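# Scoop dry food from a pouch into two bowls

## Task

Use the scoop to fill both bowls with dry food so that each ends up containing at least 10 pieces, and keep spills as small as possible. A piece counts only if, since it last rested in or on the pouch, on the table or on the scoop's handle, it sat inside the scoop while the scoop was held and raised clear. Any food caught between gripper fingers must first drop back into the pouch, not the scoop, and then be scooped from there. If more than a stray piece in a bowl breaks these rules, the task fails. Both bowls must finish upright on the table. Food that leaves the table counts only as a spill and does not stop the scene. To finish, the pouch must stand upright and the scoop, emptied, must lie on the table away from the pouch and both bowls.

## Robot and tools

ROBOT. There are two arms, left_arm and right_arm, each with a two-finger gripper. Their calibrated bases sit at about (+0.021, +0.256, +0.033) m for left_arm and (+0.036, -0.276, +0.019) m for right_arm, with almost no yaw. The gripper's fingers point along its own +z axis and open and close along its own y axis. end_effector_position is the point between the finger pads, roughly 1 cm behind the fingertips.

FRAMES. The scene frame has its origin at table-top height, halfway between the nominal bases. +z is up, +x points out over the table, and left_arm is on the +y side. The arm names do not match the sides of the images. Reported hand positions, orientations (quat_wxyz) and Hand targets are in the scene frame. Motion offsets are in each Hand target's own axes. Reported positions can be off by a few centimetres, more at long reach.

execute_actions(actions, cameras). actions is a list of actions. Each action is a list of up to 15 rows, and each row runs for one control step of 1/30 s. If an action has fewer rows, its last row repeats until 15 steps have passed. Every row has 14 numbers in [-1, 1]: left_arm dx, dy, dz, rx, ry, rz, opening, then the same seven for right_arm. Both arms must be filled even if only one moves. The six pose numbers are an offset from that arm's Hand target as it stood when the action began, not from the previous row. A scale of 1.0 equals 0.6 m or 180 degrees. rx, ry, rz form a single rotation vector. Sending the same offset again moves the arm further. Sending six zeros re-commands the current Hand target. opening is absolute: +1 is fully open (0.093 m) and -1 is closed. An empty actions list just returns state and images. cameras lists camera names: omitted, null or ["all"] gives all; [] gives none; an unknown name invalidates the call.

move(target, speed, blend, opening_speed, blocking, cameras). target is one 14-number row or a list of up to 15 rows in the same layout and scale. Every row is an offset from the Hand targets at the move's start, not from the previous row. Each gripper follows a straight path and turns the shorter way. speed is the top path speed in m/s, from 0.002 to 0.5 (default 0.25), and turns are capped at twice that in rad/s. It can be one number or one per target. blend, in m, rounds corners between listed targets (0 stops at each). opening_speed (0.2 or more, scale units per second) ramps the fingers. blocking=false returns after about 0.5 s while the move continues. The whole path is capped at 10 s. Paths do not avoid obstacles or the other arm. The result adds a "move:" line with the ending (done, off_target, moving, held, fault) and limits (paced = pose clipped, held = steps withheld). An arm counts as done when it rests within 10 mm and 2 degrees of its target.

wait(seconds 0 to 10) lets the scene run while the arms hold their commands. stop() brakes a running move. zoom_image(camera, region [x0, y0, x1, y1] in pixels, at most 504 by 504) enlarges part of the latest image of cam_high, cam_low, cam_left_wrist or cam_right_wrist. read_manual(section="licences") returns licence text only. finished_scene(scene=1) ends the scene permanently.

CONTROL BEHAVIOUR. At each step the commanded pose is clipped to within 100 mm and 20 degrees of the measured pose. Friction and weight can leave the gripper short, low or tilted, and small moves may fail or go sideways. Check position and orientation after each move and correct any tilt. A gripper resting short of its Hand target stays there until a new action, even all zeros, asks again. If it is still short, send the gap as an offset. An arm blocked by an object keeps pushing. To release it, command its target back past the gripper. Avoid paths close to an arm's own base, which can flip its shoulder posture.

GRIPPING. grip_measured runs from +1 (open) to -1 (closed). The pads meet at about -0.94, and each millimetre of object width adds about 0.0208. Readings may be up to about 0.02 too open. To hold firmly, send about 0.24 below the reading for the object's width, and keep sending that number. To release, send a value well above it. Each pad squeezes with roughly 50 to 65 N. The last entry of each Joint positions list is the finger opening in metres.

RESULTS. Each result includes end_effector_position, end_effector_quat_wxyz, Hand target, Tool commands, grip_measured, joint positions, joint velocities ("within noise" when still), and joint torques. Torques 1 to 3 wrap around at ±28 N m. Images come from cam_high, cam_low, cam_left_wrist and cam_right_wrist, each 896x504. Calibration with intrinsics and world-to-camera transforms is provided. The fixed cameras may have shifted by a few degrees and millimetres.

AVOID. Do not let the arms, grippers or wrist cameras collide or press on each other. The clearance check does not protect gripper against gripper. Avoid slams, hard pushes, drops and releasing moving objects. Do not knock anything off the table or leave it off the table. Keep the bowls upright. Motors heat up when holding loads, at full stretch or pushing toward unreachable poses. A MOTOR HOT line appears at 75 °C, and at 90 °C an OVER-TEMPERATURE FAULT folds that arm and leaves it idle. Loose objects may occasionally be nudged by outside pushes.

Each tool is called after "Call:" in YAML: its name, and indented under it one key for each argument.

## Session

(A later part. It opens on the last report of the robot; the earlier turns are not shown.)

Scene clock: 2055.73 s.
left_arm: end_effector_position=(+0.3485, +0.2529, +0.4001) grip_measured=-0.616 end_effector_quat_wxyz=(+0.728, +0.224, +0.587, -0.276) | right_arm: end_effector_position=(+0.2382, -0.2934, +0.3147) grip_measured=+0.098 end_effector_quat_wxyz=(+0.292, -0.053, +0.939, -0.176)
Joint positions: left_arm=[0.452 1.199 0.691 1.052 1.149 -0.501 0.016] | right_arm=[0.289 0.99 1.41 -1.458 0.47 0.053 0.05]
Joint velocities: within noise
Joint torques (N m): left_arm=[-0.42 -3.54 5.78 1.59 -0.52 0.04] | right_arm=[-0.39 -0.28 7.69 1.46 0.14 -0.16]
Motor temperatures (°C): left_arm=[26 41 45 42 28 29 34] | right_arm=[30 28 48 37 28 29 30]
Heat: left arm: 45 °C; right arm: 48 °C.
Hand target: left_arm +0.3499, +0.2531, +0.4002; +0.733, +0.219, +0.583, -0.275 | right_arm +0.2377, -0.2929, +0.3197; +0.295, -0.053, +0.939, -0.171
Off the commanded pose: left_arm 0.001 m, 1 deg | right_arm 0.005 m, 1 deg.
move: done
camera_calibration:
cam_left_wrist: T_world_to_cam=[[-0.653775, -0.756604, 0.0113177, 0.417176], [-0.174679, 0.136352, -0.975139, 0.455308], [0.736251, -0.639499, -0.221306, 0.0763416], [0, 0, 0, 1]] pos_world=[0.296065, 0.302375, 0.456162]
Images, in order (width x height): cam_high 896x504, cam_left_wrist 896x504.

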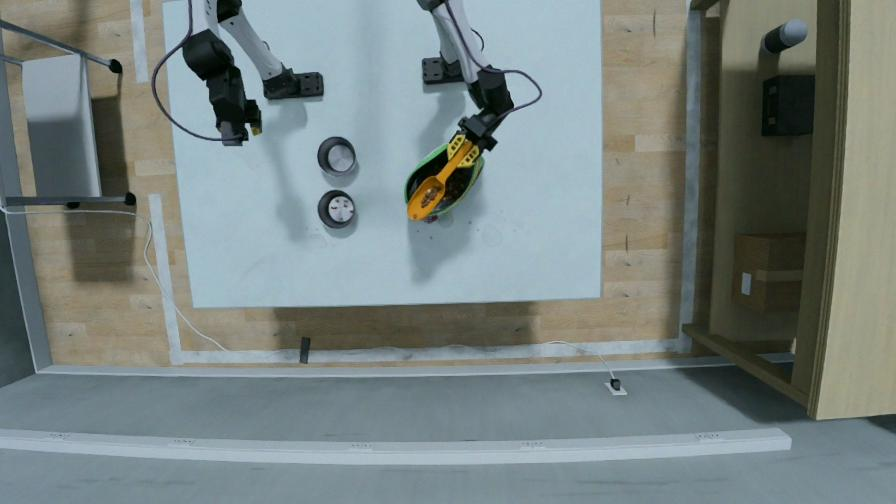

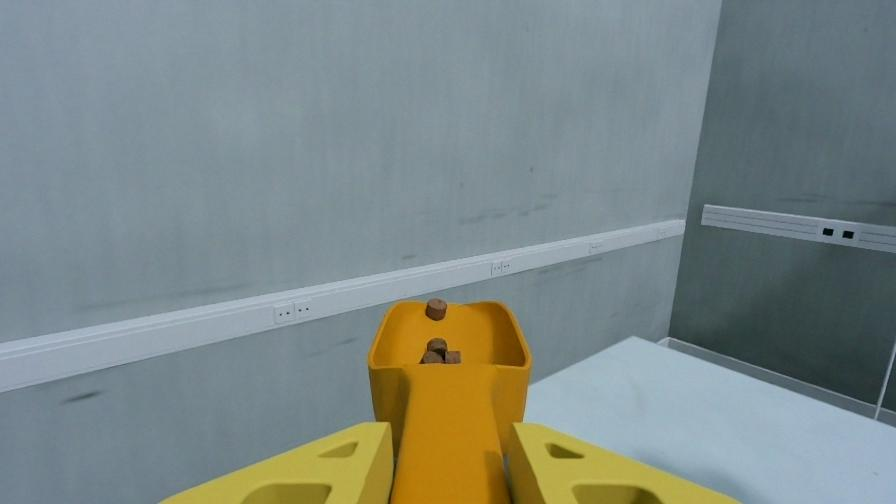

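Call:
move:
  target:
    - [0.0053,-0.1223,0.097,0,0,0,-0.9,0,0,0,0,0,0,0.1]
    - [0.1605,-0.2895,0.1767,0.1023,0,-0.0236,-0.9,0,0,0,0,0,0,0.1]
    - [0.284,-0.4657,0.0449,0.1029,0.0165,-0.0209,-0.9,0,0,0,0,0,0,0.1]
  cameras: ["cam_high","cam_left_wrist"]
  speed: 0.15
  blend: 0.03

Call:
zoom_image:
  camera: "cam_high"
  region: [300, 90, 410, 240]

Scene clock: 2091.10 s.
left_arm: end_effector_position=(+0.2151, -0.0009, +0.2358) grip_measured=-0.616 end_effector_quat_wxyz=(+0.653, +0.325, +0.565, -0.386) | right_arm: end_effector_position=(+0.2382, -0.2934, +0.3147) grip_measured=+0.098 end_effector_quat_wxyz=(+0.292, -0.053, +0.939, -0.176)
Joint positions: left_arm=[-0.809 1.201 0.083 1.275 0.27 -0.053 0.016] | right_arm=[0.289 0.99 1.41 -1.458 0.47 0.053 0.05]
Joint velocities: within noise
Joint torques (N m): left_arm=[-0.36 -2.4 4.85 2.47 -0.2 0.19] | right_arm=[-0.38 -0.28 7.75 1.47 0.15 -0.17]
Motor temperatures (°C): left_arm=[26 38 43 42 28 29 34] | right_arm=[30 28 48 37 28 29 30]
Heat: left arm: 43 °C; right arm: 48 °C.
Hand target: left_arm +0.2147, +0.0004, +0.2400; +0.663, +0.322, +0.557, -0.383 | right_arm +0.2377, -0.2929, +0.3197; +0.295, -0.053, +0.939, -0.171
Off the commanded pose: left_arm 0.004 m, 2 deg | right_arm 0.005 m, 1 deg.
move: done
camera_calibration:
cam_left_wrist: T_world_to_cam=[[-0.864107, -0.50276, 0.0234931, 0.1824], [-0.161357, 0.23251, -0.959116, 0.299864], [0.476742, -0.832569, -0.282037, 0.0459316], [0, 0, 0, 1]] pos_world=[0.184101, 0.0602233, 0.296274]
Images, in order (width x height): cam_high 896x504, cam_left_wrist 896x504.

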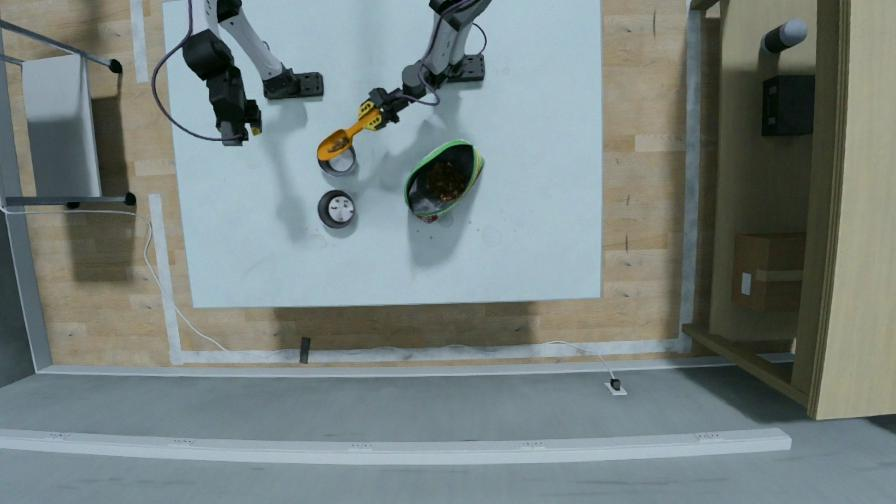

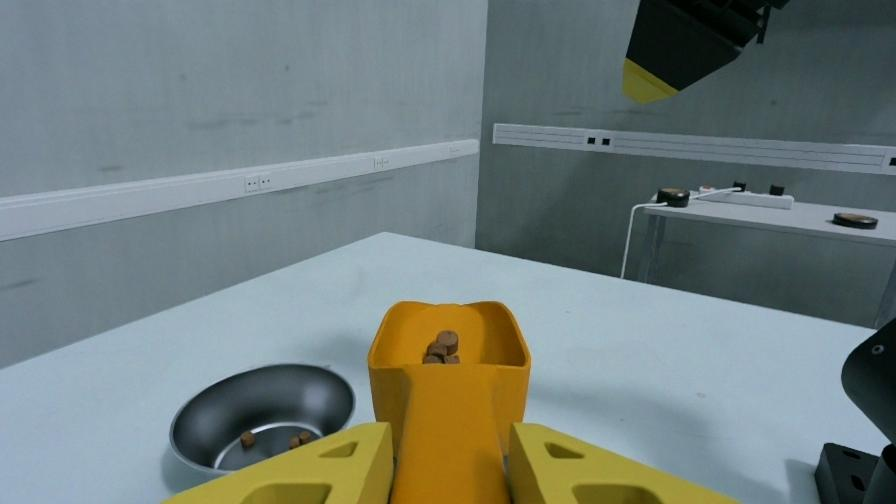

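Scaled by 3.360 from the camera's 896x504 image, which has a finer 1280x720 frame.

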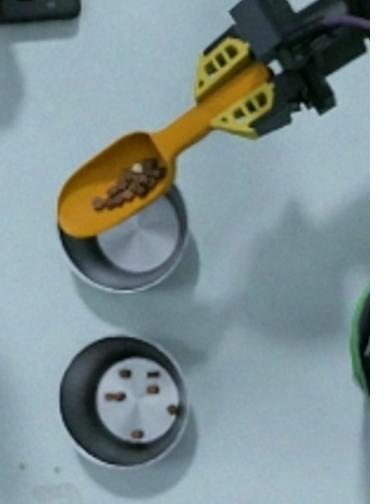

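Call:
move:
  target:
    - [0.0495,0,0.0411,0,0.139,0,-0.9,0,0,0,0,0,0,0.1]
    - [0.0217,0,0.124,0,0.25,0,-0.9,0,0,0,0,0,0,0.1]
    - [0.013,0,0.2192,0,0.361,0,-0.9,0,0,0,0,0,0,0.1]
    - [0.0205,0,0.2325,0,0.4556,0,-0.9,0,0,0,0,0,0,0.1]
  cameras: ["cam_high","cam_left_wrist"]
  speed: 0.1
  blend: 0.02

Scene clock: 2115.73 s.
left_arm: end_effector_position=(+0.2835, -0.1185, +0.2492) grip_measured=-0.616 end_effector_quat_wxyz=(+0.130, +0.490, +0.858, -0.082) | right_arm: end_effector_position=(+0.2382, -0.2934, +0.3147) grip_measured=+0.098 end_effector_quat_wxyz=(+0.292, -0.053, +0.939, -0.176)
Joint positions: left_arm=[-0.969 2.113 2.312 -1.464 0.043 0.088 0.016] | right_arm=[0.289 0.99 1.41 -1.458 0.47 0.053 0.05]
Joint velocities: within noise
Joint torques (N m): left_arm=[-0.42 -11.04 7.84 0.93 -0.15 0.18] | right_arm=[-0.39 -0.24 7.73 1.46 0.15 -0.16]
Motor temperatures (°C): left_arm=[26 38 44 45 28 29 34] | right_arm=[30 28 48 37 28 29 30]
Heat: left arm: 45 °C; right arm: 48 °C.
Hand target: left_arm +0.2844, -0.1205, +0.2520; +0.135, +0.494, +0.855, -0.078 | right_arm +0.2377, -0.2929, +0.3197; +0.295, -0.053, +0.939, -0.171
Off the commanded pose: left_arm 0.004 m, 1 deg | right_arm 0.005 m, 1 deg.
move: done
camera_calibration:
cam_left_wrist: T_world_to_cam=[[-0.854819, -0.51892, 0.00244493, 0.182752], [-0.514398, 0.847971, 0.127828, 0.253226], [-0.0684058, 0.108012, -0.991793, 0.362065], [0, 0, 0, 1]] pos_world=[0.311245, -0.159002, 0.326278]
Images, in order (width x height): cam_high 896x504, cam_left_wrist 896x504.

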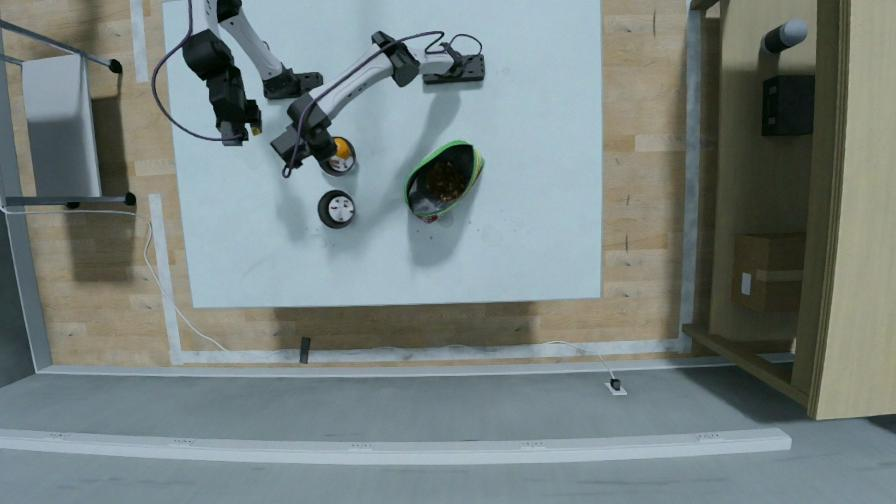

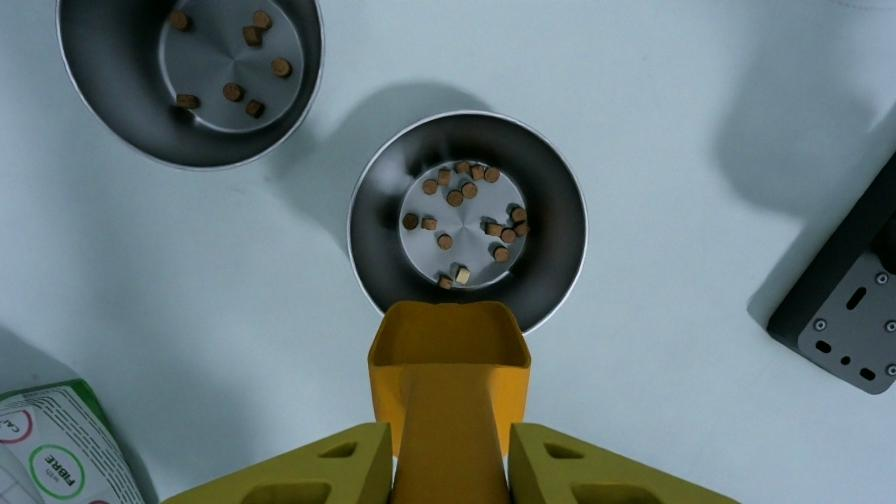

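Call:
move:
  target:
    - [0.046,0.073,-0.099,0,-0.2333,0,-0.9,0,0,0,0,0,0,0.1]
    - [0.1303,0.2297,-0.2317,0,-0.3889,0,-0.9,0,0,0,0,0,0,0.1]
    - [0.2557,0.3213,-0.36,-0.0897,-0.385,-0.0676,-0.9,0,0,0,0,0,0,0.1]
    - [0.384,0.4057,-0.384,-0.0897,-0.385,-0.0676,-0.9,0,0,0,0,0,0,0.1]
  cameras: ["cam_left_wrist"]
  speed: 0.2
  blend: 0.02

Call:
move:
  target:
    - [0.0494,0,0.0185,0,0.072,0,-0.9,0,0,0,0,0,0,0.1]
    - [0.1158,0,0.029,0,0.1667,0,-0.9,0,0,0,0,0,0,0.1]
    - [0.1574,0,0.0305,0,0.261,0,-0.9,0,0,0,0,0,0,0.1]
  cameras: ["cam_left_wrist"]
  speed: 0.15
  blend: 0.02

Scene clock: 2156.80 s.
left_arm: end_effector_position=(+0.3507, +0.2529, +0.3881) grip_measured=-0.616 end_effector_quat_wxyz=(+0.642, +0.237, +0.685, -0.251) | right_arm: end_effector_position=(+0.2382, -0.2934, +0.3147) grip_measured=+0.098 end_effector_quat_wxyz=(+0.292, -0.053, +0.939, -0.176)
Joint positions: left_arm=[0.457 1.114 0.965 0.014 1.185 0.086 0.016] | right_arm=[0.289 0.99 1.41 -1.458 0.47 0.053 0.05]
Joint velocities: within noise
Joint torques (N m): left_arm=[0.25 -3.43 9.31 1.89 0.22 0.19] | right_arm=[-0.4 -0.25 7.71 1.47 0.14 -0.15]
Motor temperatures (°C): left_arm=[26 44 45 42 28 29 34] | right_arm=[30 28 48 37 28 29 30]
Heat: left arm: 45 °C; right arm: 48 °C.
Hand target: left_arm +0.3503, +0.2524, +0.4004; +0.650, +0.253, +0.674, -0.243 | right_arm +0.2377, -0.2929, +0.3197; +0.295, -0.053, +0.939, -0.171
Off the commanded pose: left_arm 0.012 m, 3 deg | right_arm 0.005 m, 1 deg.
move: off_target (left_arm)
camera_calibration:
cam_left_wrist: T_world_to_cam=[[-0.633444, -0.772218, 0.0492772, 0.400857], [-0.390243, 0.263823, -0.882104, 0.4513], [0.668176, -0.577993, -0.46847, 0.176315], [0, 0, 0, 1]] pos_world=[0.312228, 0.292395, 0.460939]
Images, in order (width x height): cam_left_wrist 896x504.

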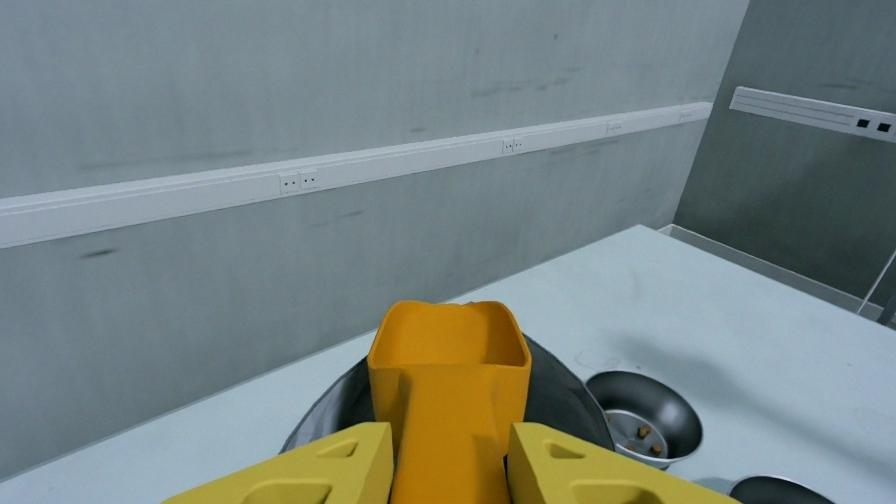

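Scene clock: 2160.20 s.
left_arm: end_effector_position=(+0.3589, +0.2423, +0.2998) grip_measured=-0.616 end_effector_quat_wxyz=(+0.325, +0.322, +0.880, -0.130) | right_arm: end_effector_position=(+0.2382, -0.2934, +0.3147) grip_measured=+0.098 end_effector_quat_wxyz=(+0.292, -0.053, +0.939, -0.176)
Joint positions: left_arm=[0.205 1.467 1.565 -1.21 0.569 0.796 0.016] | right_arm=[0.289 0.99 1.41 -1.458 0.47 0.053 0.05]
Joint velocities: within noise
Joint torques (N m): left_arm=[-0.39 -5.74 8.35 1.17 0.19 0.19] | right_arm=[-0.38 -0.28 7.72 1.45 0.15 -0.17]
Motor temperatures (°C): left_arm=[26 43 45 42 28 29 34] | right_arm=[30 28 48 37 28 29 30]
Heat: left arm: 45 °C; right arm: 48 °C.
Hand target: left_arm +0.3616, +0.2427, +0.3054; +0.328, +0.329, +0.877, -0.122 | right_arm +0.2377, -0.2929, +0.3197; +0.295, -0.053, +0.939, -0.171
Off the commanded pose: left_arm 0.006 m, 1 deg | right_arm 0.005 m, 1 deg.
move: done
camera_calibration:
cam_left_wrist: T_world_to_cam=[[-0.637757, -0.77008, 0.015572, 0.41335], [-0.743386, 0.610107, -0.274127, 0.239976], [0.201599, -0.186403, -0.961567, 0.343727], [0, 0, 0, 1]] pos_world=[0.372717, 0.235973, 0.389864]
Images, in order (width x height): cam_left_wrist 896x504.

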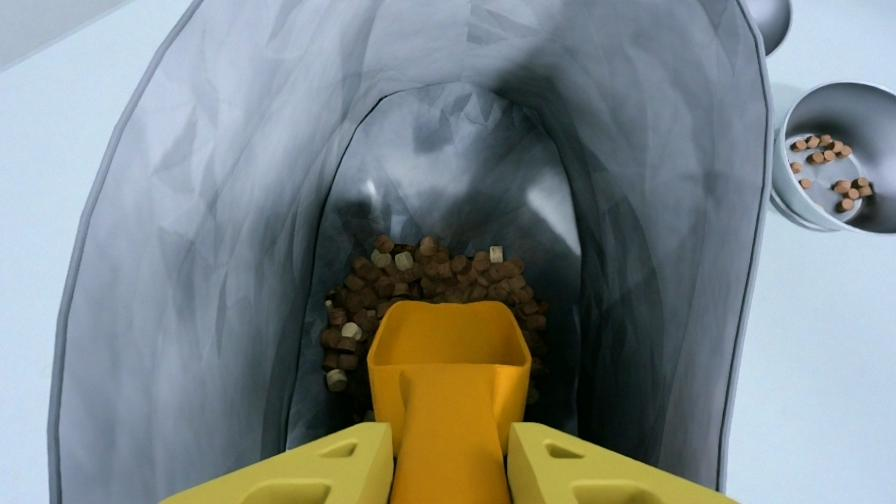

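Call:
move:
  target:
    - [0.0078,0.0133,0.0218,0,0.028,0,-0.9,0,0,0,0,0,0,0.1]
    - [0.0188,-0.0133,0.0345,0,0.044,0,-0.9,0,0,0,0,0,0,0.1]
    - [0.024,0.0133,0.0453,0,0.05,0,-0.9,0,0,0,0,0,0,0.1]
    - [0.0295,-0.0133,0.0517,0,0.044,0,-0.9,0,0,0,0,0,0,0.1]
    - [0.0317,0.0133,0.0542,0,0.028,0,-0.9,0,0,0,0,0,0,0.1]
    - [0.0292,-0.0133,0.0563,0,0,0,-0.9,0,0,0,0,0,0,0.1]
    - [0.0268,0.0133,0.0563,0,-0.028,0,-0.9,0,0,0,0,0,0,0.1]
    - [0.0248,-0.0133,0.0513,0,-0.056,0,-0.9,0,0,0,0,0,0,0.1]
    - [0.022,0,0.0405,0,-0.083,0,-0.9,0,0,0,0,0,0,0.1]
  cameras: ["cam_left_wrist"]
  speed: 0.055
  blend: 0.003

Scene clock: 2176.47 s.
left_arm: end_effector_position=(+0.3719, +0.2401, +0.2832) grip_measured=-0.616 end_effector_quat_wxyz=(+0.445, +0.320, +0.824, -0.147) | right_arm: end_effector_position=(+0.2382, -0.2934, +0.3147) grip_measured=+0.098 end_effector_quat_wxyz=(+0.292, -0.053, +0.939, -0.176)
Joint positions: left_arm=[0.264 1.331 1.216 -0.769 0.758 0.748 0.016] | right_arm=[0.289 0.99 1.41 -1.458 0.47 0.053 0.05]
Joint velocities: within noise
Joint torques (N m): left_arm=[0.77 -6.19 4.79 1.41 0.57 -0.02] | right_arm=[-0.38 -0.27 7.72 1.45 0.15 -0.16]
Motor temperatures (°C): left_arm=[26 42 46 42 28 29 34] | right_arm=[30 28 48 37 28 29 30]
Heat: left arm: 46 °C; right arm: 48 °C.
Hand target: left_arm +0.3661, +0.2389, +0.2783; +0.439, +0.310, +0.827, -0.164 | right_arm +0.2377, -0.2929, +0.3197; +0.295, -0.053, +0.939, -0.171
Off the commanded pose: left_arm 0.008 m, 2 deg | right_arm 0.005 m, 1 deg.
move: done
camera_calibration:
cam_left_wrist: T_world_to_cam=[[-0.643513, -0.764292, -0.0418163, 0.437271], [-0.642928, 0.569359, -0.512323, 0.286251], [0.415372, -0.302802, -0.857774, 0.243793], [0, 0, 0, 1]] pos_world=[0.364164, 0.245044, 0.374057]
Images, in order (width x height): cam_left_wrist 896x504.

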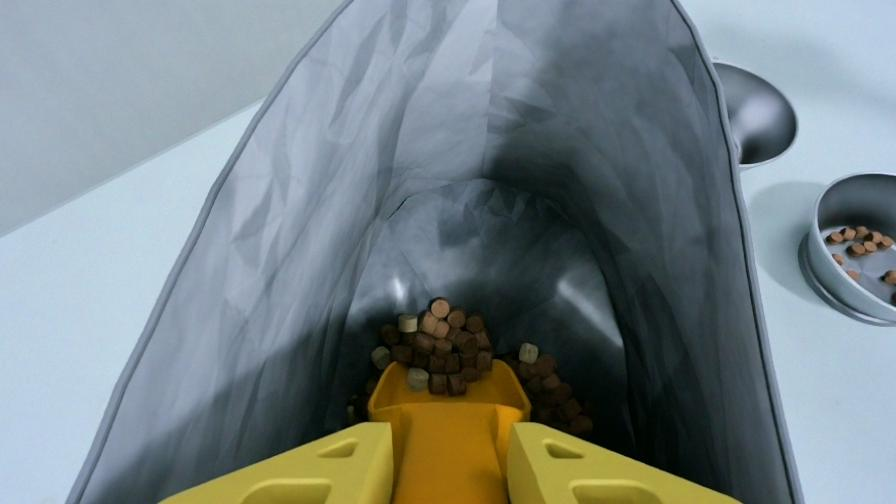

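Call:
move:
  target:
    - [0.011,0.0133,0.0075,0,0,0,-0.9,0,0,0,0,0,0,0.1]
    - [0.0193,-0.0133,0.0131,0,0,0,-0.9,0,0,0,0,0,0,0.1]
    - [0.0221,0,0.015,0,0,0,-0.9,0,0,0,0,0,0,0.1]
    - [0.0277,0,0.0067,0,0.089,0,-0.9,0,0,0,0,0,0,0.1]
    - [0.0351,0,-0.0043,0,0.178,0,-0.9,0,0,0,0,0,0,0.1]
  cameras: ["cam_left_wrist"]
  speed: 0.08
  blend: 0.003

Scene clock: 2213.20 s.
left_arm: end_effector_position=(+0.3685, +0.2410, +0.2720) grip_measured=-0.616 end_effector_quat_wxyz=(+0.240, +0.351, +0.902, -0.079) | right_arm: end_effector_position=(+0.2382, -0.2934, +0.3147) grip_measured=+0.098 end_effector_quat_wxyz=(+0.292, -0.053, +0.939, -0.176)
Joint positions: left_arm=[0.104 1.572 1.643 -1.277 0.364 0.806 0.016] | right_arm=[0.289 0.99 1.41 -1.458 0.47 0.053 0.05]
Joint velocities: within noise
Joint torques (N m): left_arm=[-0.1 -5.97 7.15 0.36 -0.4 0.08] | right_arm=[-0.42 -0.25 7.69 1.45 0.14 -0.16]
Motor temperatures (°C): left_arm=[26 40 45 41 28 29 34] | right_arm=[30 28 48 37 28 29 30]
Heat: left arm: 45 °C; right arm: 48 °C.
Hand target: left_arm +0.3556, +0.2481, +0.2624; +0.194, +0.343, +0.916, -0.072 | right_arm +0.2377, -0.2929, +0.3197; +0.295, -0.053, +0.939, -0.171
Off the commanded pose: left_arm 0.018 m, 6 deg | right_arm 0.005 m, 1 deg.
move: off_target (left_arm)
camera_calibration:
cam_left_wrist: T_world_to_cam=[[-0.658574, -0.751693, -0.0351766, 0.43595], [-0.748439, 0.659149, -0.0732208, 0.175638], [0.0782262, -0.0218938, -0.996695, 0.330265], [0, 0, 0, 1]] pos_world=[0.392724, 0.21916, 0.357369]
Images, in order (width x height): cam_left_wrist 896x504.

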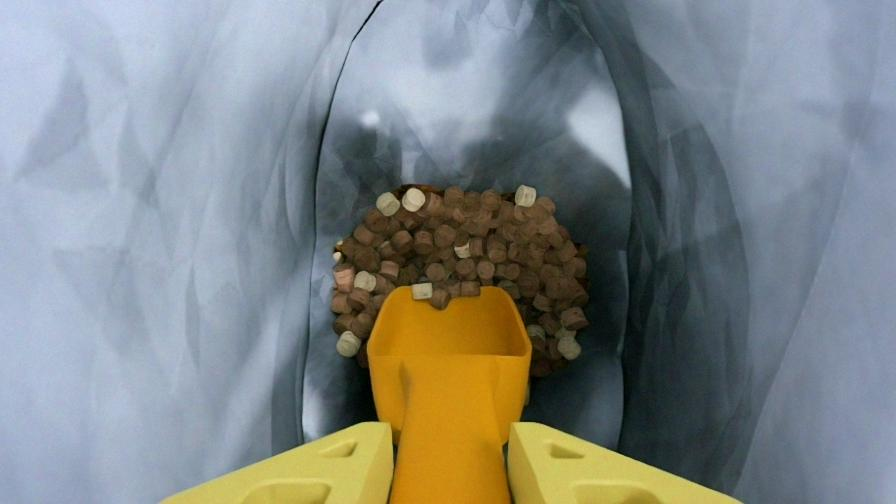

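Call:
move:
  target: [0.014,0,-0.0095,0,0.061,0,-0.9,0,0,0,0,0,0,0.1]
  cameras: ["cam_left_wrist"]
  speed: 0.08

Scene clock: 2241.90 s.
left_arm: end_effector_position=(+0.3633, +0.2458, +0.2711) grip_measured=-0.616 end_effector_quat_wxyz=(+0.154, +0.357, +0.920, -0.049) | right_arm: end_effector_position=(+0.2382, -0.2934, +0.3147) grip_measured=+0.098 end_effector_quat_wxyz=(+0.292, -0.053, +0.939, -0.176)
Joint positions: left_arm=[0.052 1.683 1.822 -1.469 0.22 0.791 0.016] | right_arm=[0.289 0.99 1.41 -1.458 0.47 0.053 0.05]
Joint velocities: within noise
Joint torques (N m): left_arm=[-0.01 -6.8 6.87 0.09 -0.51 0.04] | right_arm=[-0.4 -0.27 7.71 1.46 0.14 -0.15]
Motor temperatures (°C): left_arm=[26 40 46 39 28 29 34] | right_arm=[30 28 48 37 28 29 30]
Heat: left arm: 46 °C; right arm: 48 °C.
Hand target: left_arm +0.3480, +0.2546, +0.2642; +0.105, +0.348, +0.931, -0.039 | right_arm +0.2377, -0.2929, +0.3197; +0.295, -0.053, +0.939, -0.171
Off the commanded pose: left_arm 0.019 m, 6 deg | right_arm 0.005 m, 1 deg.
move: off_target (left_arm)
camera_calibration:
cam_left_wrist: T_world_to_cam=[[-0.660109, -0.750485, -0.032062, 0.435498], [-0.748537, 0.653625, 0.111654, 0.119801], [-0.0628385, 0.0977037, -0.99323, 0.350779], [0, 0, 0, 1]] pos_world=[0.399194, 0.214257, 0.348991]
Images, in order (width x height): cam_left_wrist 896x504.

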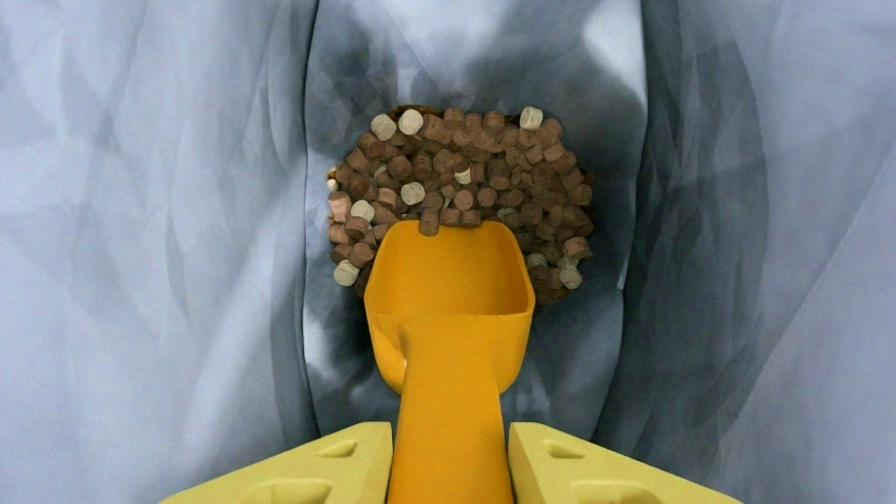

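Call:
move:
  target:
    - [-0.0372,0.0133,-0.0052,0,-0.04,0,-0.9,0,0,0,0,0,0,0.1]
    - [-0.0428,-0.0133,-0.0007,0,-0.0622,0,-0.9,0,0,0,0,0,0,0.1]
    - [-0.0487,0.0133,0.0042,0,-0.0844,0,-0.9,0,0,0,0,0,0,0.1]
    - [-0.0518,-0.0133,0.005,0,-0.1122,0,-0.9,0,0,0,0,0,0,0.1]
    - [-0.051,0.0133,0.0012,0,-0.14,0,-0.9,0,0,0,0,0,0,0.1]
    - [-0.0443,-0.0133,-0.0072,0,-0.1678,0,-0.9,0,0,0,0,0,0,0.1]
    - [-0.036,0.0133,-0.0227,0,-0.2011,0,-0.9,0,0,0,0,0,0,0.1]
    - [-0.0293,-0.0133,-0.0463,0,-0.24,0,-0.9,0,0,0,0,0,0,0.1]
    - [-0.027,0,-0.081,0,-0.2844,0,-0.9,0,0,0,0,0,0,0.1]
    - [-0.0365,0,-0.1387,0,-0.3289,0,-0.9,0,0,0,0,0,0,0.1]
    - [-0.0477,0,-0.1873,0,-0.3844,0,-0.9,0,0,0,0,0,0,0.1]
  cameras: ["cam_left_wrist","cam_high"]
  speed: [0.07,0.07,0.07,0.07,0.07,0.07,0.07,0.07,0.12,0.12,0.12]
  blend: 0.003

Call:
zoom_image:
  camera: "cam_high"
  region: [390, 130, 500, 240]

Scene clock: 2280.87 s.
left_arm: end_effector_position=(+0.3545, +0.2548, +0.3734) grip_measured=-0.616 end_effector_quat_wxyz=(+0.606, +0.257, +0.716, -0.232) | right_arm: end_effector_position=(+0.2382, -0.2934, +0.3147) grip_measured=+0.098 end_effector_quat_wxyz=(+0.292, -0.053, +0.939, -0.176)
Joint positions: left_arm=[0.45 1.168 1.084 -0.319 1.156 0.351 0.016] | right_arm=[0.289 0.99 1.41 -1.458 0.47 0.053 0.05]
Joint velocities: within noise
Joint torques (N m): left_arm=[0.38 -5.87 6.11 1.97 0.4 0.05] | right_arm=[-0.38 -0.28 7.75 1.46 0.15 -0.16]
Motor temperatures (°C): left_arm=[26 39 46 39 28 29 34] | right_arm=[30 28 49 37 28 29 30]
Heat: left arm: 46 °C; right arm: 49 °C.
Hand target: left_arm +0.3501, +0.2526, +0.3801; +0.615, +0.265, +0.706, -0.230 | right_arm +0.2377, -0.2929, +0.3197; +0.295, -0.053, +0.939, -0.171
Off the commanded pose: left_arm 0.008 m, 2 deg | right_arm 0.005 m, 1 deg.
move: done
camera_calibration:
cam_left_wrist: T_world_to_cam=[[-0.635453, -0.771602, 0.0288131, 0.413696], [-0.448271, 0.338276, -0.82742, 0.42047], [0.628692, -0.538702, -0.560845, 0.206516], [0, 0, 0, 1]] pos_world=[0.321534, 0.288224, 0.451809]
Images, in order (width x height): cam_high 896x504, cam_left_wrist 896x504.

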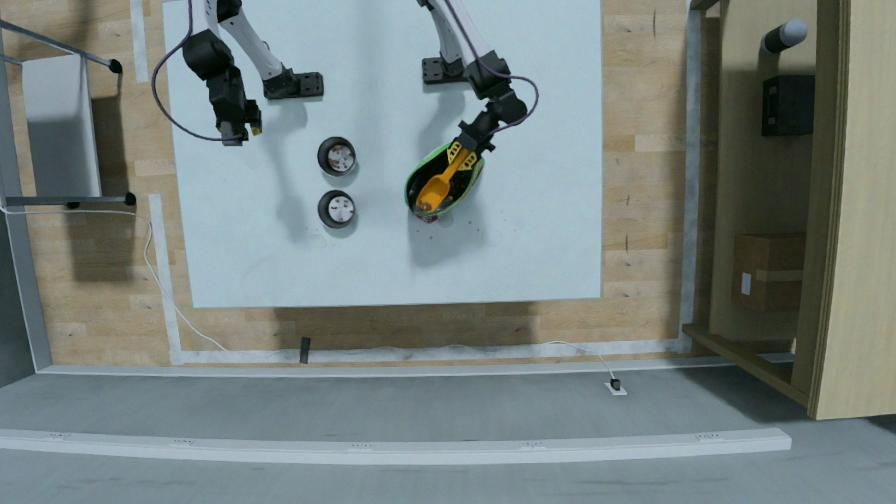

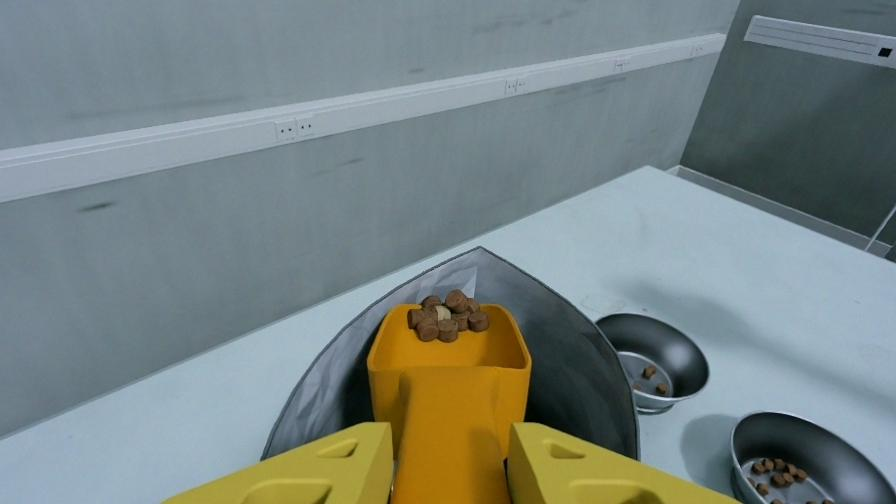

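Scaled by 4.582 from the camera's 896x504 image, which has a finer 1280x720 frame.

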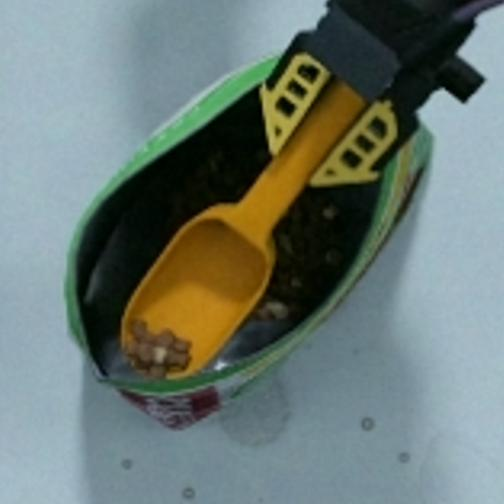

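Call:
move:
  target: [-0.0495,0,-0.0069,0,-0.122,0,-0.9,0,0,0,0,0,0,0.1]
  cameras: ["cam_high"]
  speed: 0.12

Call:
zoom_image:
  camera: "cam_high"
  region: [390, 130, 500, 240]

Scene clock: 2290.67 s.
left_arm: end_effector_position=(+0.3488, +0.2524, +0.4099) grip_measured=-0.616 end_effector_quat_wxyz=(+0.734, +0.221, +0.580, -0.276) | right_arm: end_effector_position=(+0.2382, -0.2934, +0.3147) grip_measured=+0.098 end_effector_quat_wxyz=(+0.292, -0.053, +0.939, -0.176)
Joint positions: left_arm=[0.446 1.198 0.711 1.059 1.133 -0.525 0.016] | right_arm=[0.289 0.99 1.41 -1.458 0.47 0.053 0.05]
Joint velocities: within noise
Joint torques (N m): left_arm=[-0.44 -3.54 5.76 1.56 -0.53 0.05] | right_arm=[-0.38 -0.25 7.72 1.45 0.15 -0.16]
Motor temperatures (°C): left_arm=[26 39 45 40 28 29 34] | right_arm=[30 28 49 37 28 29 30]
Heat: left arm: 45 °C; right arm: 49 °C.
Hand target: left_arm +0.3501, +0.2526, +0.4101; +0.738, +0.216, +0.576, -0.276 | right_arm +0.2377, -0.2929, +0.3197; +0.295, -0.053, +0.939, -0.171
Off the commanded pose: left_arm 0.001 m, 1 deg | right_arm 0.005 m, 1 deg.
move: done
Images, in order (width x height): cam_high 896x504.

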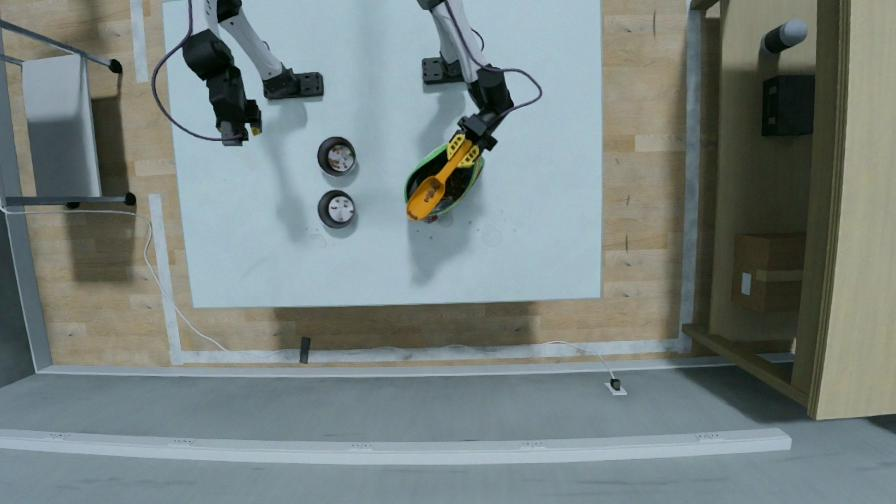

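Scaled by 4.582 from the camera's 896x504 image, which has a finer 1280x720 frame.

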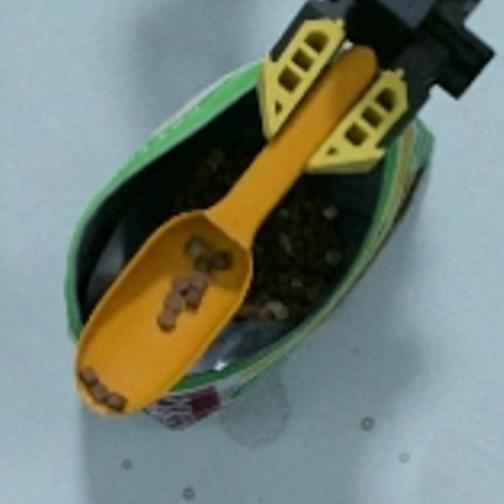

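Call:
move:
  target:
    - [0.023,-0.122,0.0922,0,0,0,-0.9,0,0,0,0,0,0,0.1]
    - [0.2497,-0.2885,0.2438,0.1025,0,-0.0255,-0.9,0,0,0,0,0,0,0.1]
  cameras: ["cam_high"]
  speed: 0.12
  blend: 0.03

Call:
zoom_image:
  camera: "cam_high"
  region: [300, 90, 450, 240]

Call:
move:
  target:
    - [0.1538,0,0.0313,0,0.161,0,-0.9,0,0,0,0,0,0,0.1]
    - [0.132,0,0.116,0,0.272,0,-0.9,0,0,0,0,0,0,0.1]
    - [0.1463,0,0.1875,0,0.3667,0,-0.9,0,0,0,0,0,0,0.1]
  cameras: ["cam_high","cam_left_wrist"]
  speed: 0.11
  blend: 0.02

Scene clock: 2319.93 s.
left_arm: end_effector_position=(+0.3673, +0.0060, +0.2865) grip_measured=-0.616 end_effector_quat_wxyz=(+0.665, +0.309, +0.551, -0.400) | right_arm: end_effector_position=(+0.2382, -0.2934, +0.3147) grip_measured=+0.098 end_effector_quat_wxyz=(+0.292, -0.053, +0.939, -0.176)
Joint positions: left_arm=[-0.408 1.626 0.608 1.277 0.654 -0.189 0.016] | right_arm=[0.289 0.99 1.41 -1.458 0.47 0.053 0.05]
Joint velocities: within noise
Joint torques (N m): left_arm=[-0.23 -6.61 7.6 2.23 -0.29 0.15] | right_arm=[-0.38 -0.28 7.69 1.46 0.14 -0.15]
Motor temperatures (°C): left_arm=[26 37 45 41 28 29 34] | right_arm=[30 28 49 37 28 29 30]
Heat: left arm: 45 °C; right arm: 49 °C.
Hand target: left_arm +0.3709, +0.0050, +0.3000; +0.683, +0.309, +0.533, -0.394 | right_arm +0.2377, -0.2929, +0.3197; +0.295, -0.053, +0.939, -0.171
Off the commanded pose: left_arm 0.014 m, 3 deg | right_arm 0.005 m, 1 deg.
move: off_target (left_arm)
Images, in order (width x height): cam_high 896x504.

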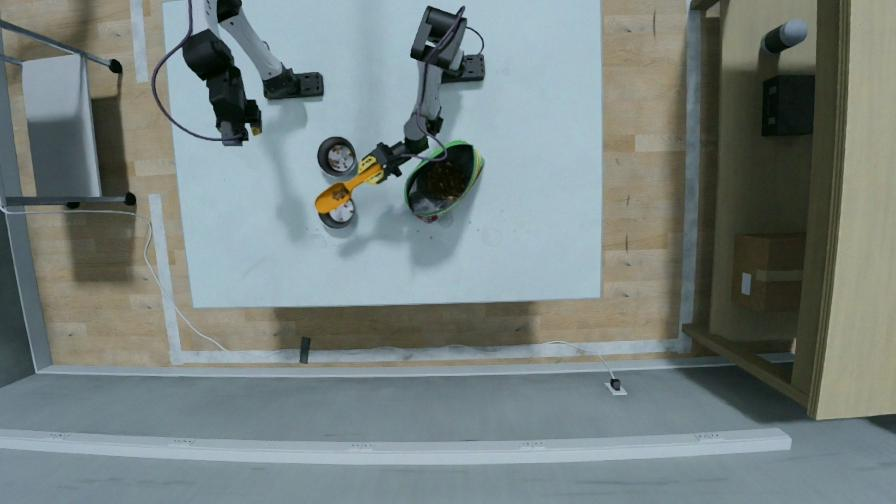

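Scaled by 3.360 from the camera's 896x504 image, which has a finer 1280x720 frame.

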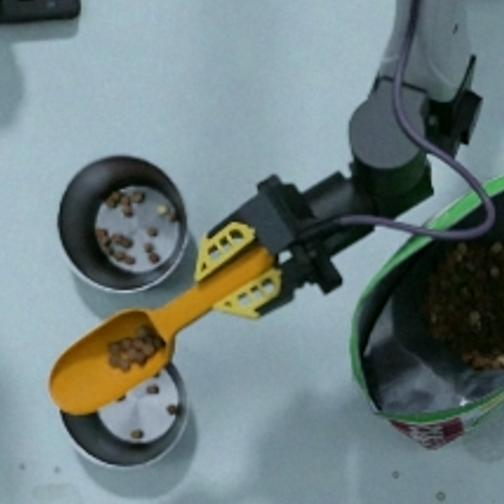

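Scene clock: 2326.03 s.
left_arm: end_effector_position=(+0.4334, -0.1050, +0.2374) grip_measured=-0.616 end_effector_quat_wxyz=(+0.274, +0.470, +0.822, -0.168) | right_arm: end_effector_position=(+0.2382, -0.2934, +0.3147) grip_measured=+0.098 end_effector_quat_wxyz=(+0.292, -0.053, +0.939, -0.176)
Joint positions: left_arm=[-0.667 2.163 2.186 -0.984 0.254 0.316 0.016] | right_arm=[0.289 0.99 1.41 -1.458 0.47 0.053 0.05]
Joint velocities: within noise
Joint torques (N m): left_arm=[-0.34 -12.3 8.87 1.51 -0.01 0.19] | right_arm=[-0.38 -0.28 7.75 1.46 0.14 -0.16]
Motor temperatures (°C): left_arm=[26 38 46 42 28 29 34] | right_arm=[30 28 49 37 28 29 30]
Heat: left arm: 46 °C; right arm: 49 °C.
Hand target: left_arm +0.4362, -0.1079, +0.2422; +0.282, +0.473, +0.819, -0.162 | right_arm +0.2377, -0.2929, +0.3197; +0.295, -0.053, +0.939, -0.171
Off the commanded pose: left_arm 0.006 m, 1 deg | right_arm 0.005 m, 1 deg.
move: done
camera_calibration:
cam_left_wrist: T_world_to_cam=[[-0.855062, -0.518392, 0.0118081, 0.315903], [-0.508356, 0.833586, -0.216122, 0.397956], [0.102193, -0.1908, -0.976295, 0.2501], [0, 0, 0, 1]] pos_world=[0.446862, -0.12025, 0.326448]
Images, in order (width x height): cam_high 896x504, cam_left_wrist 896x504.

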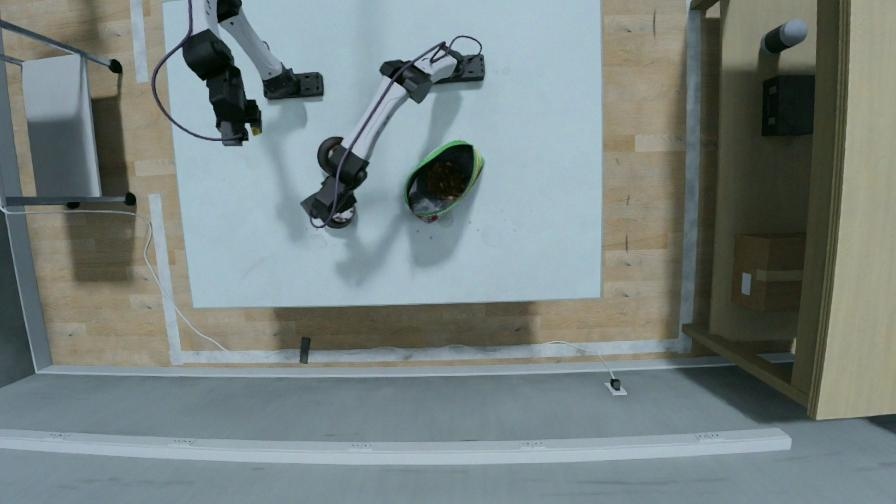

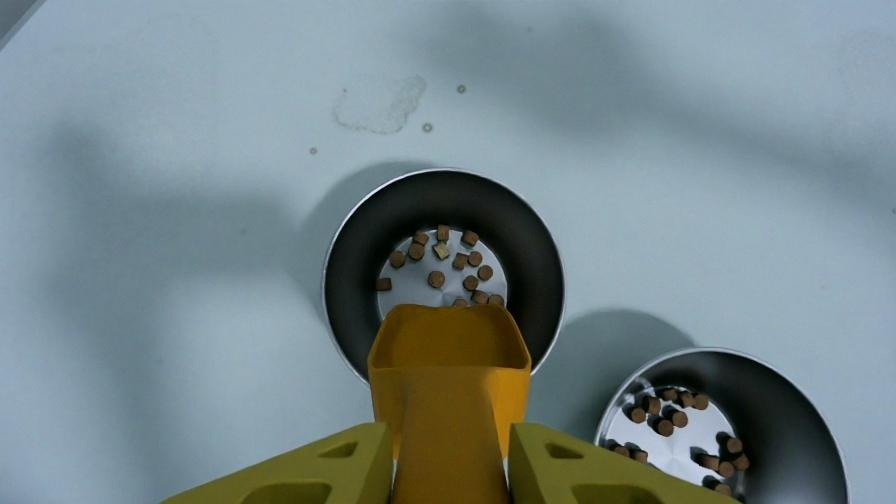

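Call:
move:
  target:
    - [0.0227,0.0022,-0.1188,0,-0.15,0,-0.9,0,0,0,0,0,0,0.1]
    - [0.0788,0.0208,-0.3107,0,-0.2889,0,-0.9,0,0,0,0,0,0,0.1]
    - [0.1957,0.0845,-0.5078,-0.0981,-0.286,-0.0478,-0.9,0,0,0,0,0,0,0.1]
    - [0.3453,0.1557,-0.6247,-0.2064,-0.2766,-0.1006,-0.9,0,0,0,0,0,0,0.1]
    - [0.4965,0.2245,-0.6793,-0.3859,-0.2453,-0.1882,-0.9,0,0,0,0,0,0,0.1]
  cameras: ["cam_high","cam_left_wrist"]
  speed: 0.2
  blend: 0.03

Scene clock: 2377.93 s.
left_arm: end_effector_position=(+0.3106, +0.3802, +0.3746) grip_measured=-0.616 end_effector_quat_wxyz=(+0.692, -0.092, +0.710, +0.087) | right_arm: end_effector_position=(+0.2382, -0.2934, +0.3147) grip_measured=+0.098 end_effector_quat_wxyz=(+0.292, -0.053, +0.939, -0.176)
Joint positions: left_arm=[0.548 0.768 0.73 0.011 0.321 0.005 0.016] | right_arm=[0.289 0.99 1.41 -1.458 0.47 0.053 0.05]
Joint velocities: within noise
Joint torques (N m): left_arm=[-0.5 -1.85 6.48 2.52 -0.16 0.06] | right_arm=[-0.34 -0.29 7.72 1.46 0.14 -0.16]
Motor temperatures (°C): left_arm=[26 46 50 43 28 29 34] | right_arm=[30 28 49 37 28 29 30]
Heat: left arm: 50 °C; right arm: 49 °C.
Hand target: left_arm +0.3102, +0.3800, +0.3801; +0.702, -0.092, +0.701, +0.092 | right_arm +0.2377, -0.2929, +0.3197; +0.295, -0.053, +0.939, -0.171
Off the commanded pose: left_arm 0.005 m, 2 deg | right_arm 0.005 m, 1 deg.
move: done
camera_calibration:
cam_left_wrist: T_world_to_cam=[[0.265504, -0.964012, 0.0137181, 0.281418], [-0.427048, -0.130349, -0.894784, 0.556146], [0.864371, 0.231711, -0.446288, -0.106719], [0, 0, 0, 1]] pos_world=[0.255028, 0.368511, 0.446143]
Images, in order (width x height): cam_high 896x504, cam_left_wrist 896x504.

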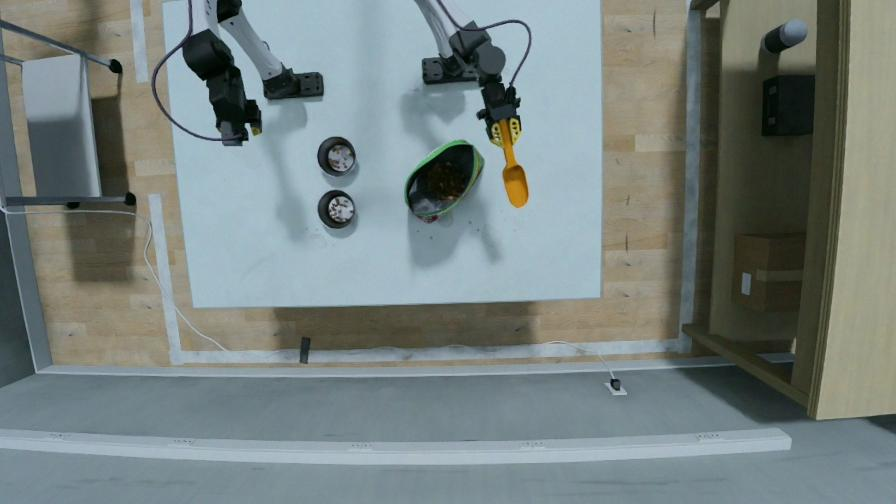

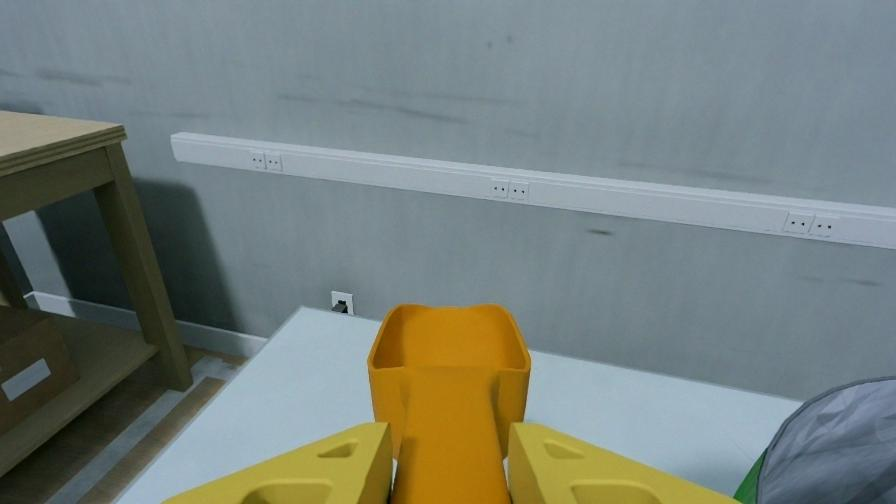

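Call:
move:
  target:
    - [0.3335,0.1117,0.0975,-0.0553,0.0287,-0.0024,-0.9,0,0,0,0,0,0,0.1]
    - [0.4168,0.1117,0.097,-0.0553,0.0287,-0.0024,-0.9,0,0,0,0,0,0,0.1]
  cameras: ["cam_low","cam_high","cam_left_wrist"]
  speed: [0.2,0.06]
  blend: 0.02

Scene clock: 2391.20 s.
left_arm: end_effector_position=(+0.3516, +0.4562, +0.1264) grip_measured=-0.616 end_effector_quat_wxyz=(+0.654, -0.156, +0.728, +0.135) | right_arm: end_effector_position=(+0.2382, -0.2934, +0.3147) grip_measured=+0.098 end_effector_quat_wxyz=(+0.292, -0.053, +0.939, -0.176)
Joint positions: left_arm=[0.615 1.864 0.261 1.491 0.224 0.017 0.016] | right_arm=[0.289 0.99 1.41 -1.458 0.47 0.053 0.05]
Joint velocities: within noise
Joint torques (N m): left_arm=[0.47 -6 2.89 2.54 -0.16 0.14] | right_arm=[-0.38 -0.27 7.73 1.46 0.14 -0.16]
Motor temperatures (°C): left_arm=[26 43 48 47 28 29 34] | right_arm=[30 28 49 37 28 29 30]
Heat: left arm: 48 °C; right arm: 49 °C.
Hand target: left_arm +0.3495, +0.4600, +0.1301; +0.659, -0.159, +0.721, +0.146 | right_arm +0.2377, -0.2929, +0.3197; +0.295, -0.053, +0.939, -0.171
Off the commanded pose: left_arm 0.006 m, 2 deg | right_arm 0.005 m, 1 deg.
move: done
camera_calibration:
cam_left_wrist: T_world_to_cam=[[0.419253, -0.907721, 0.016425, 0.267166], [-0.465236, -0.230346, -0.854691, 0.415438], [0.779604, 0.35069, -0.518877, -0.285799], [0, 0, 0, 1]] pos_world=[0.304077, 0.438434, 0.202388]
Images, in order (width x height): cam_high 896x504, cam_low 896x504, cam_left_wrist 896x504.

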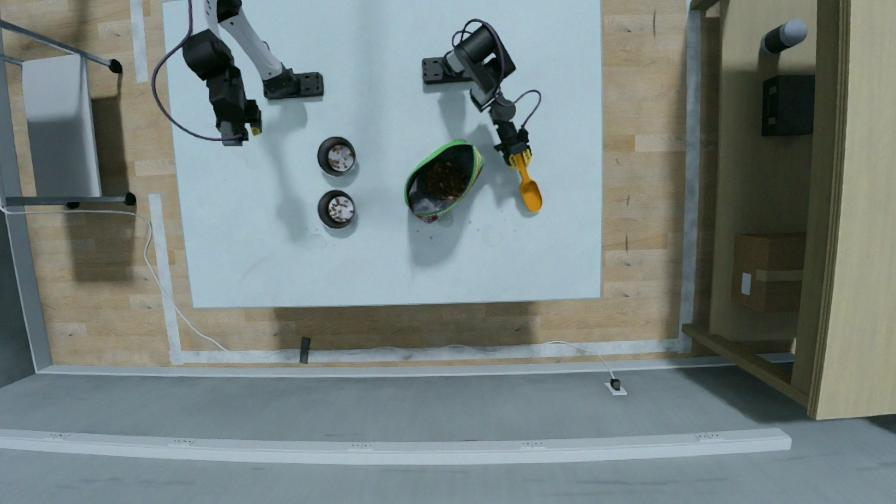

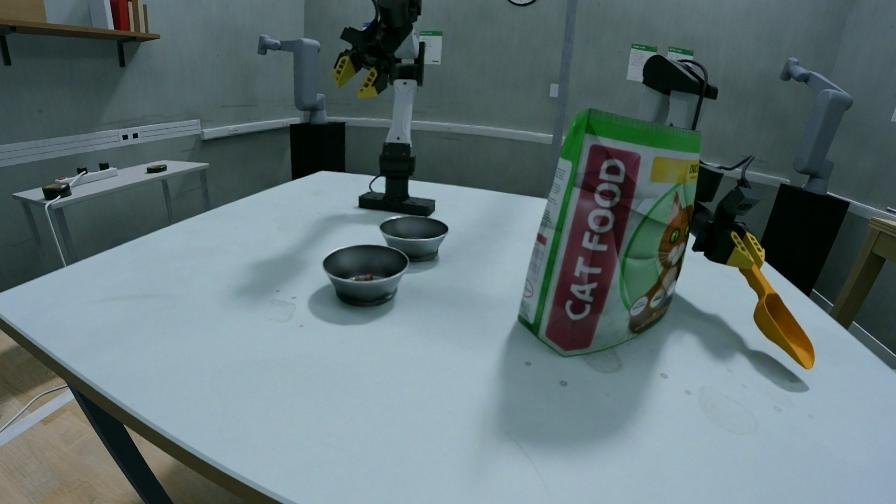

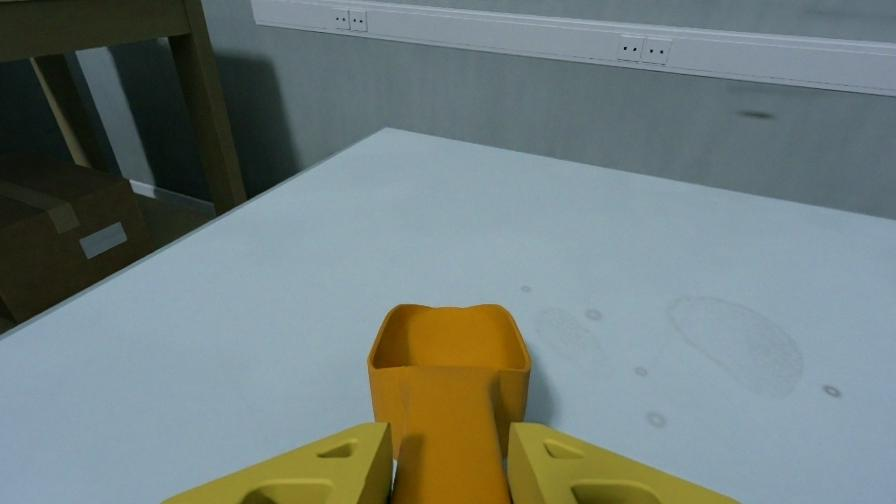

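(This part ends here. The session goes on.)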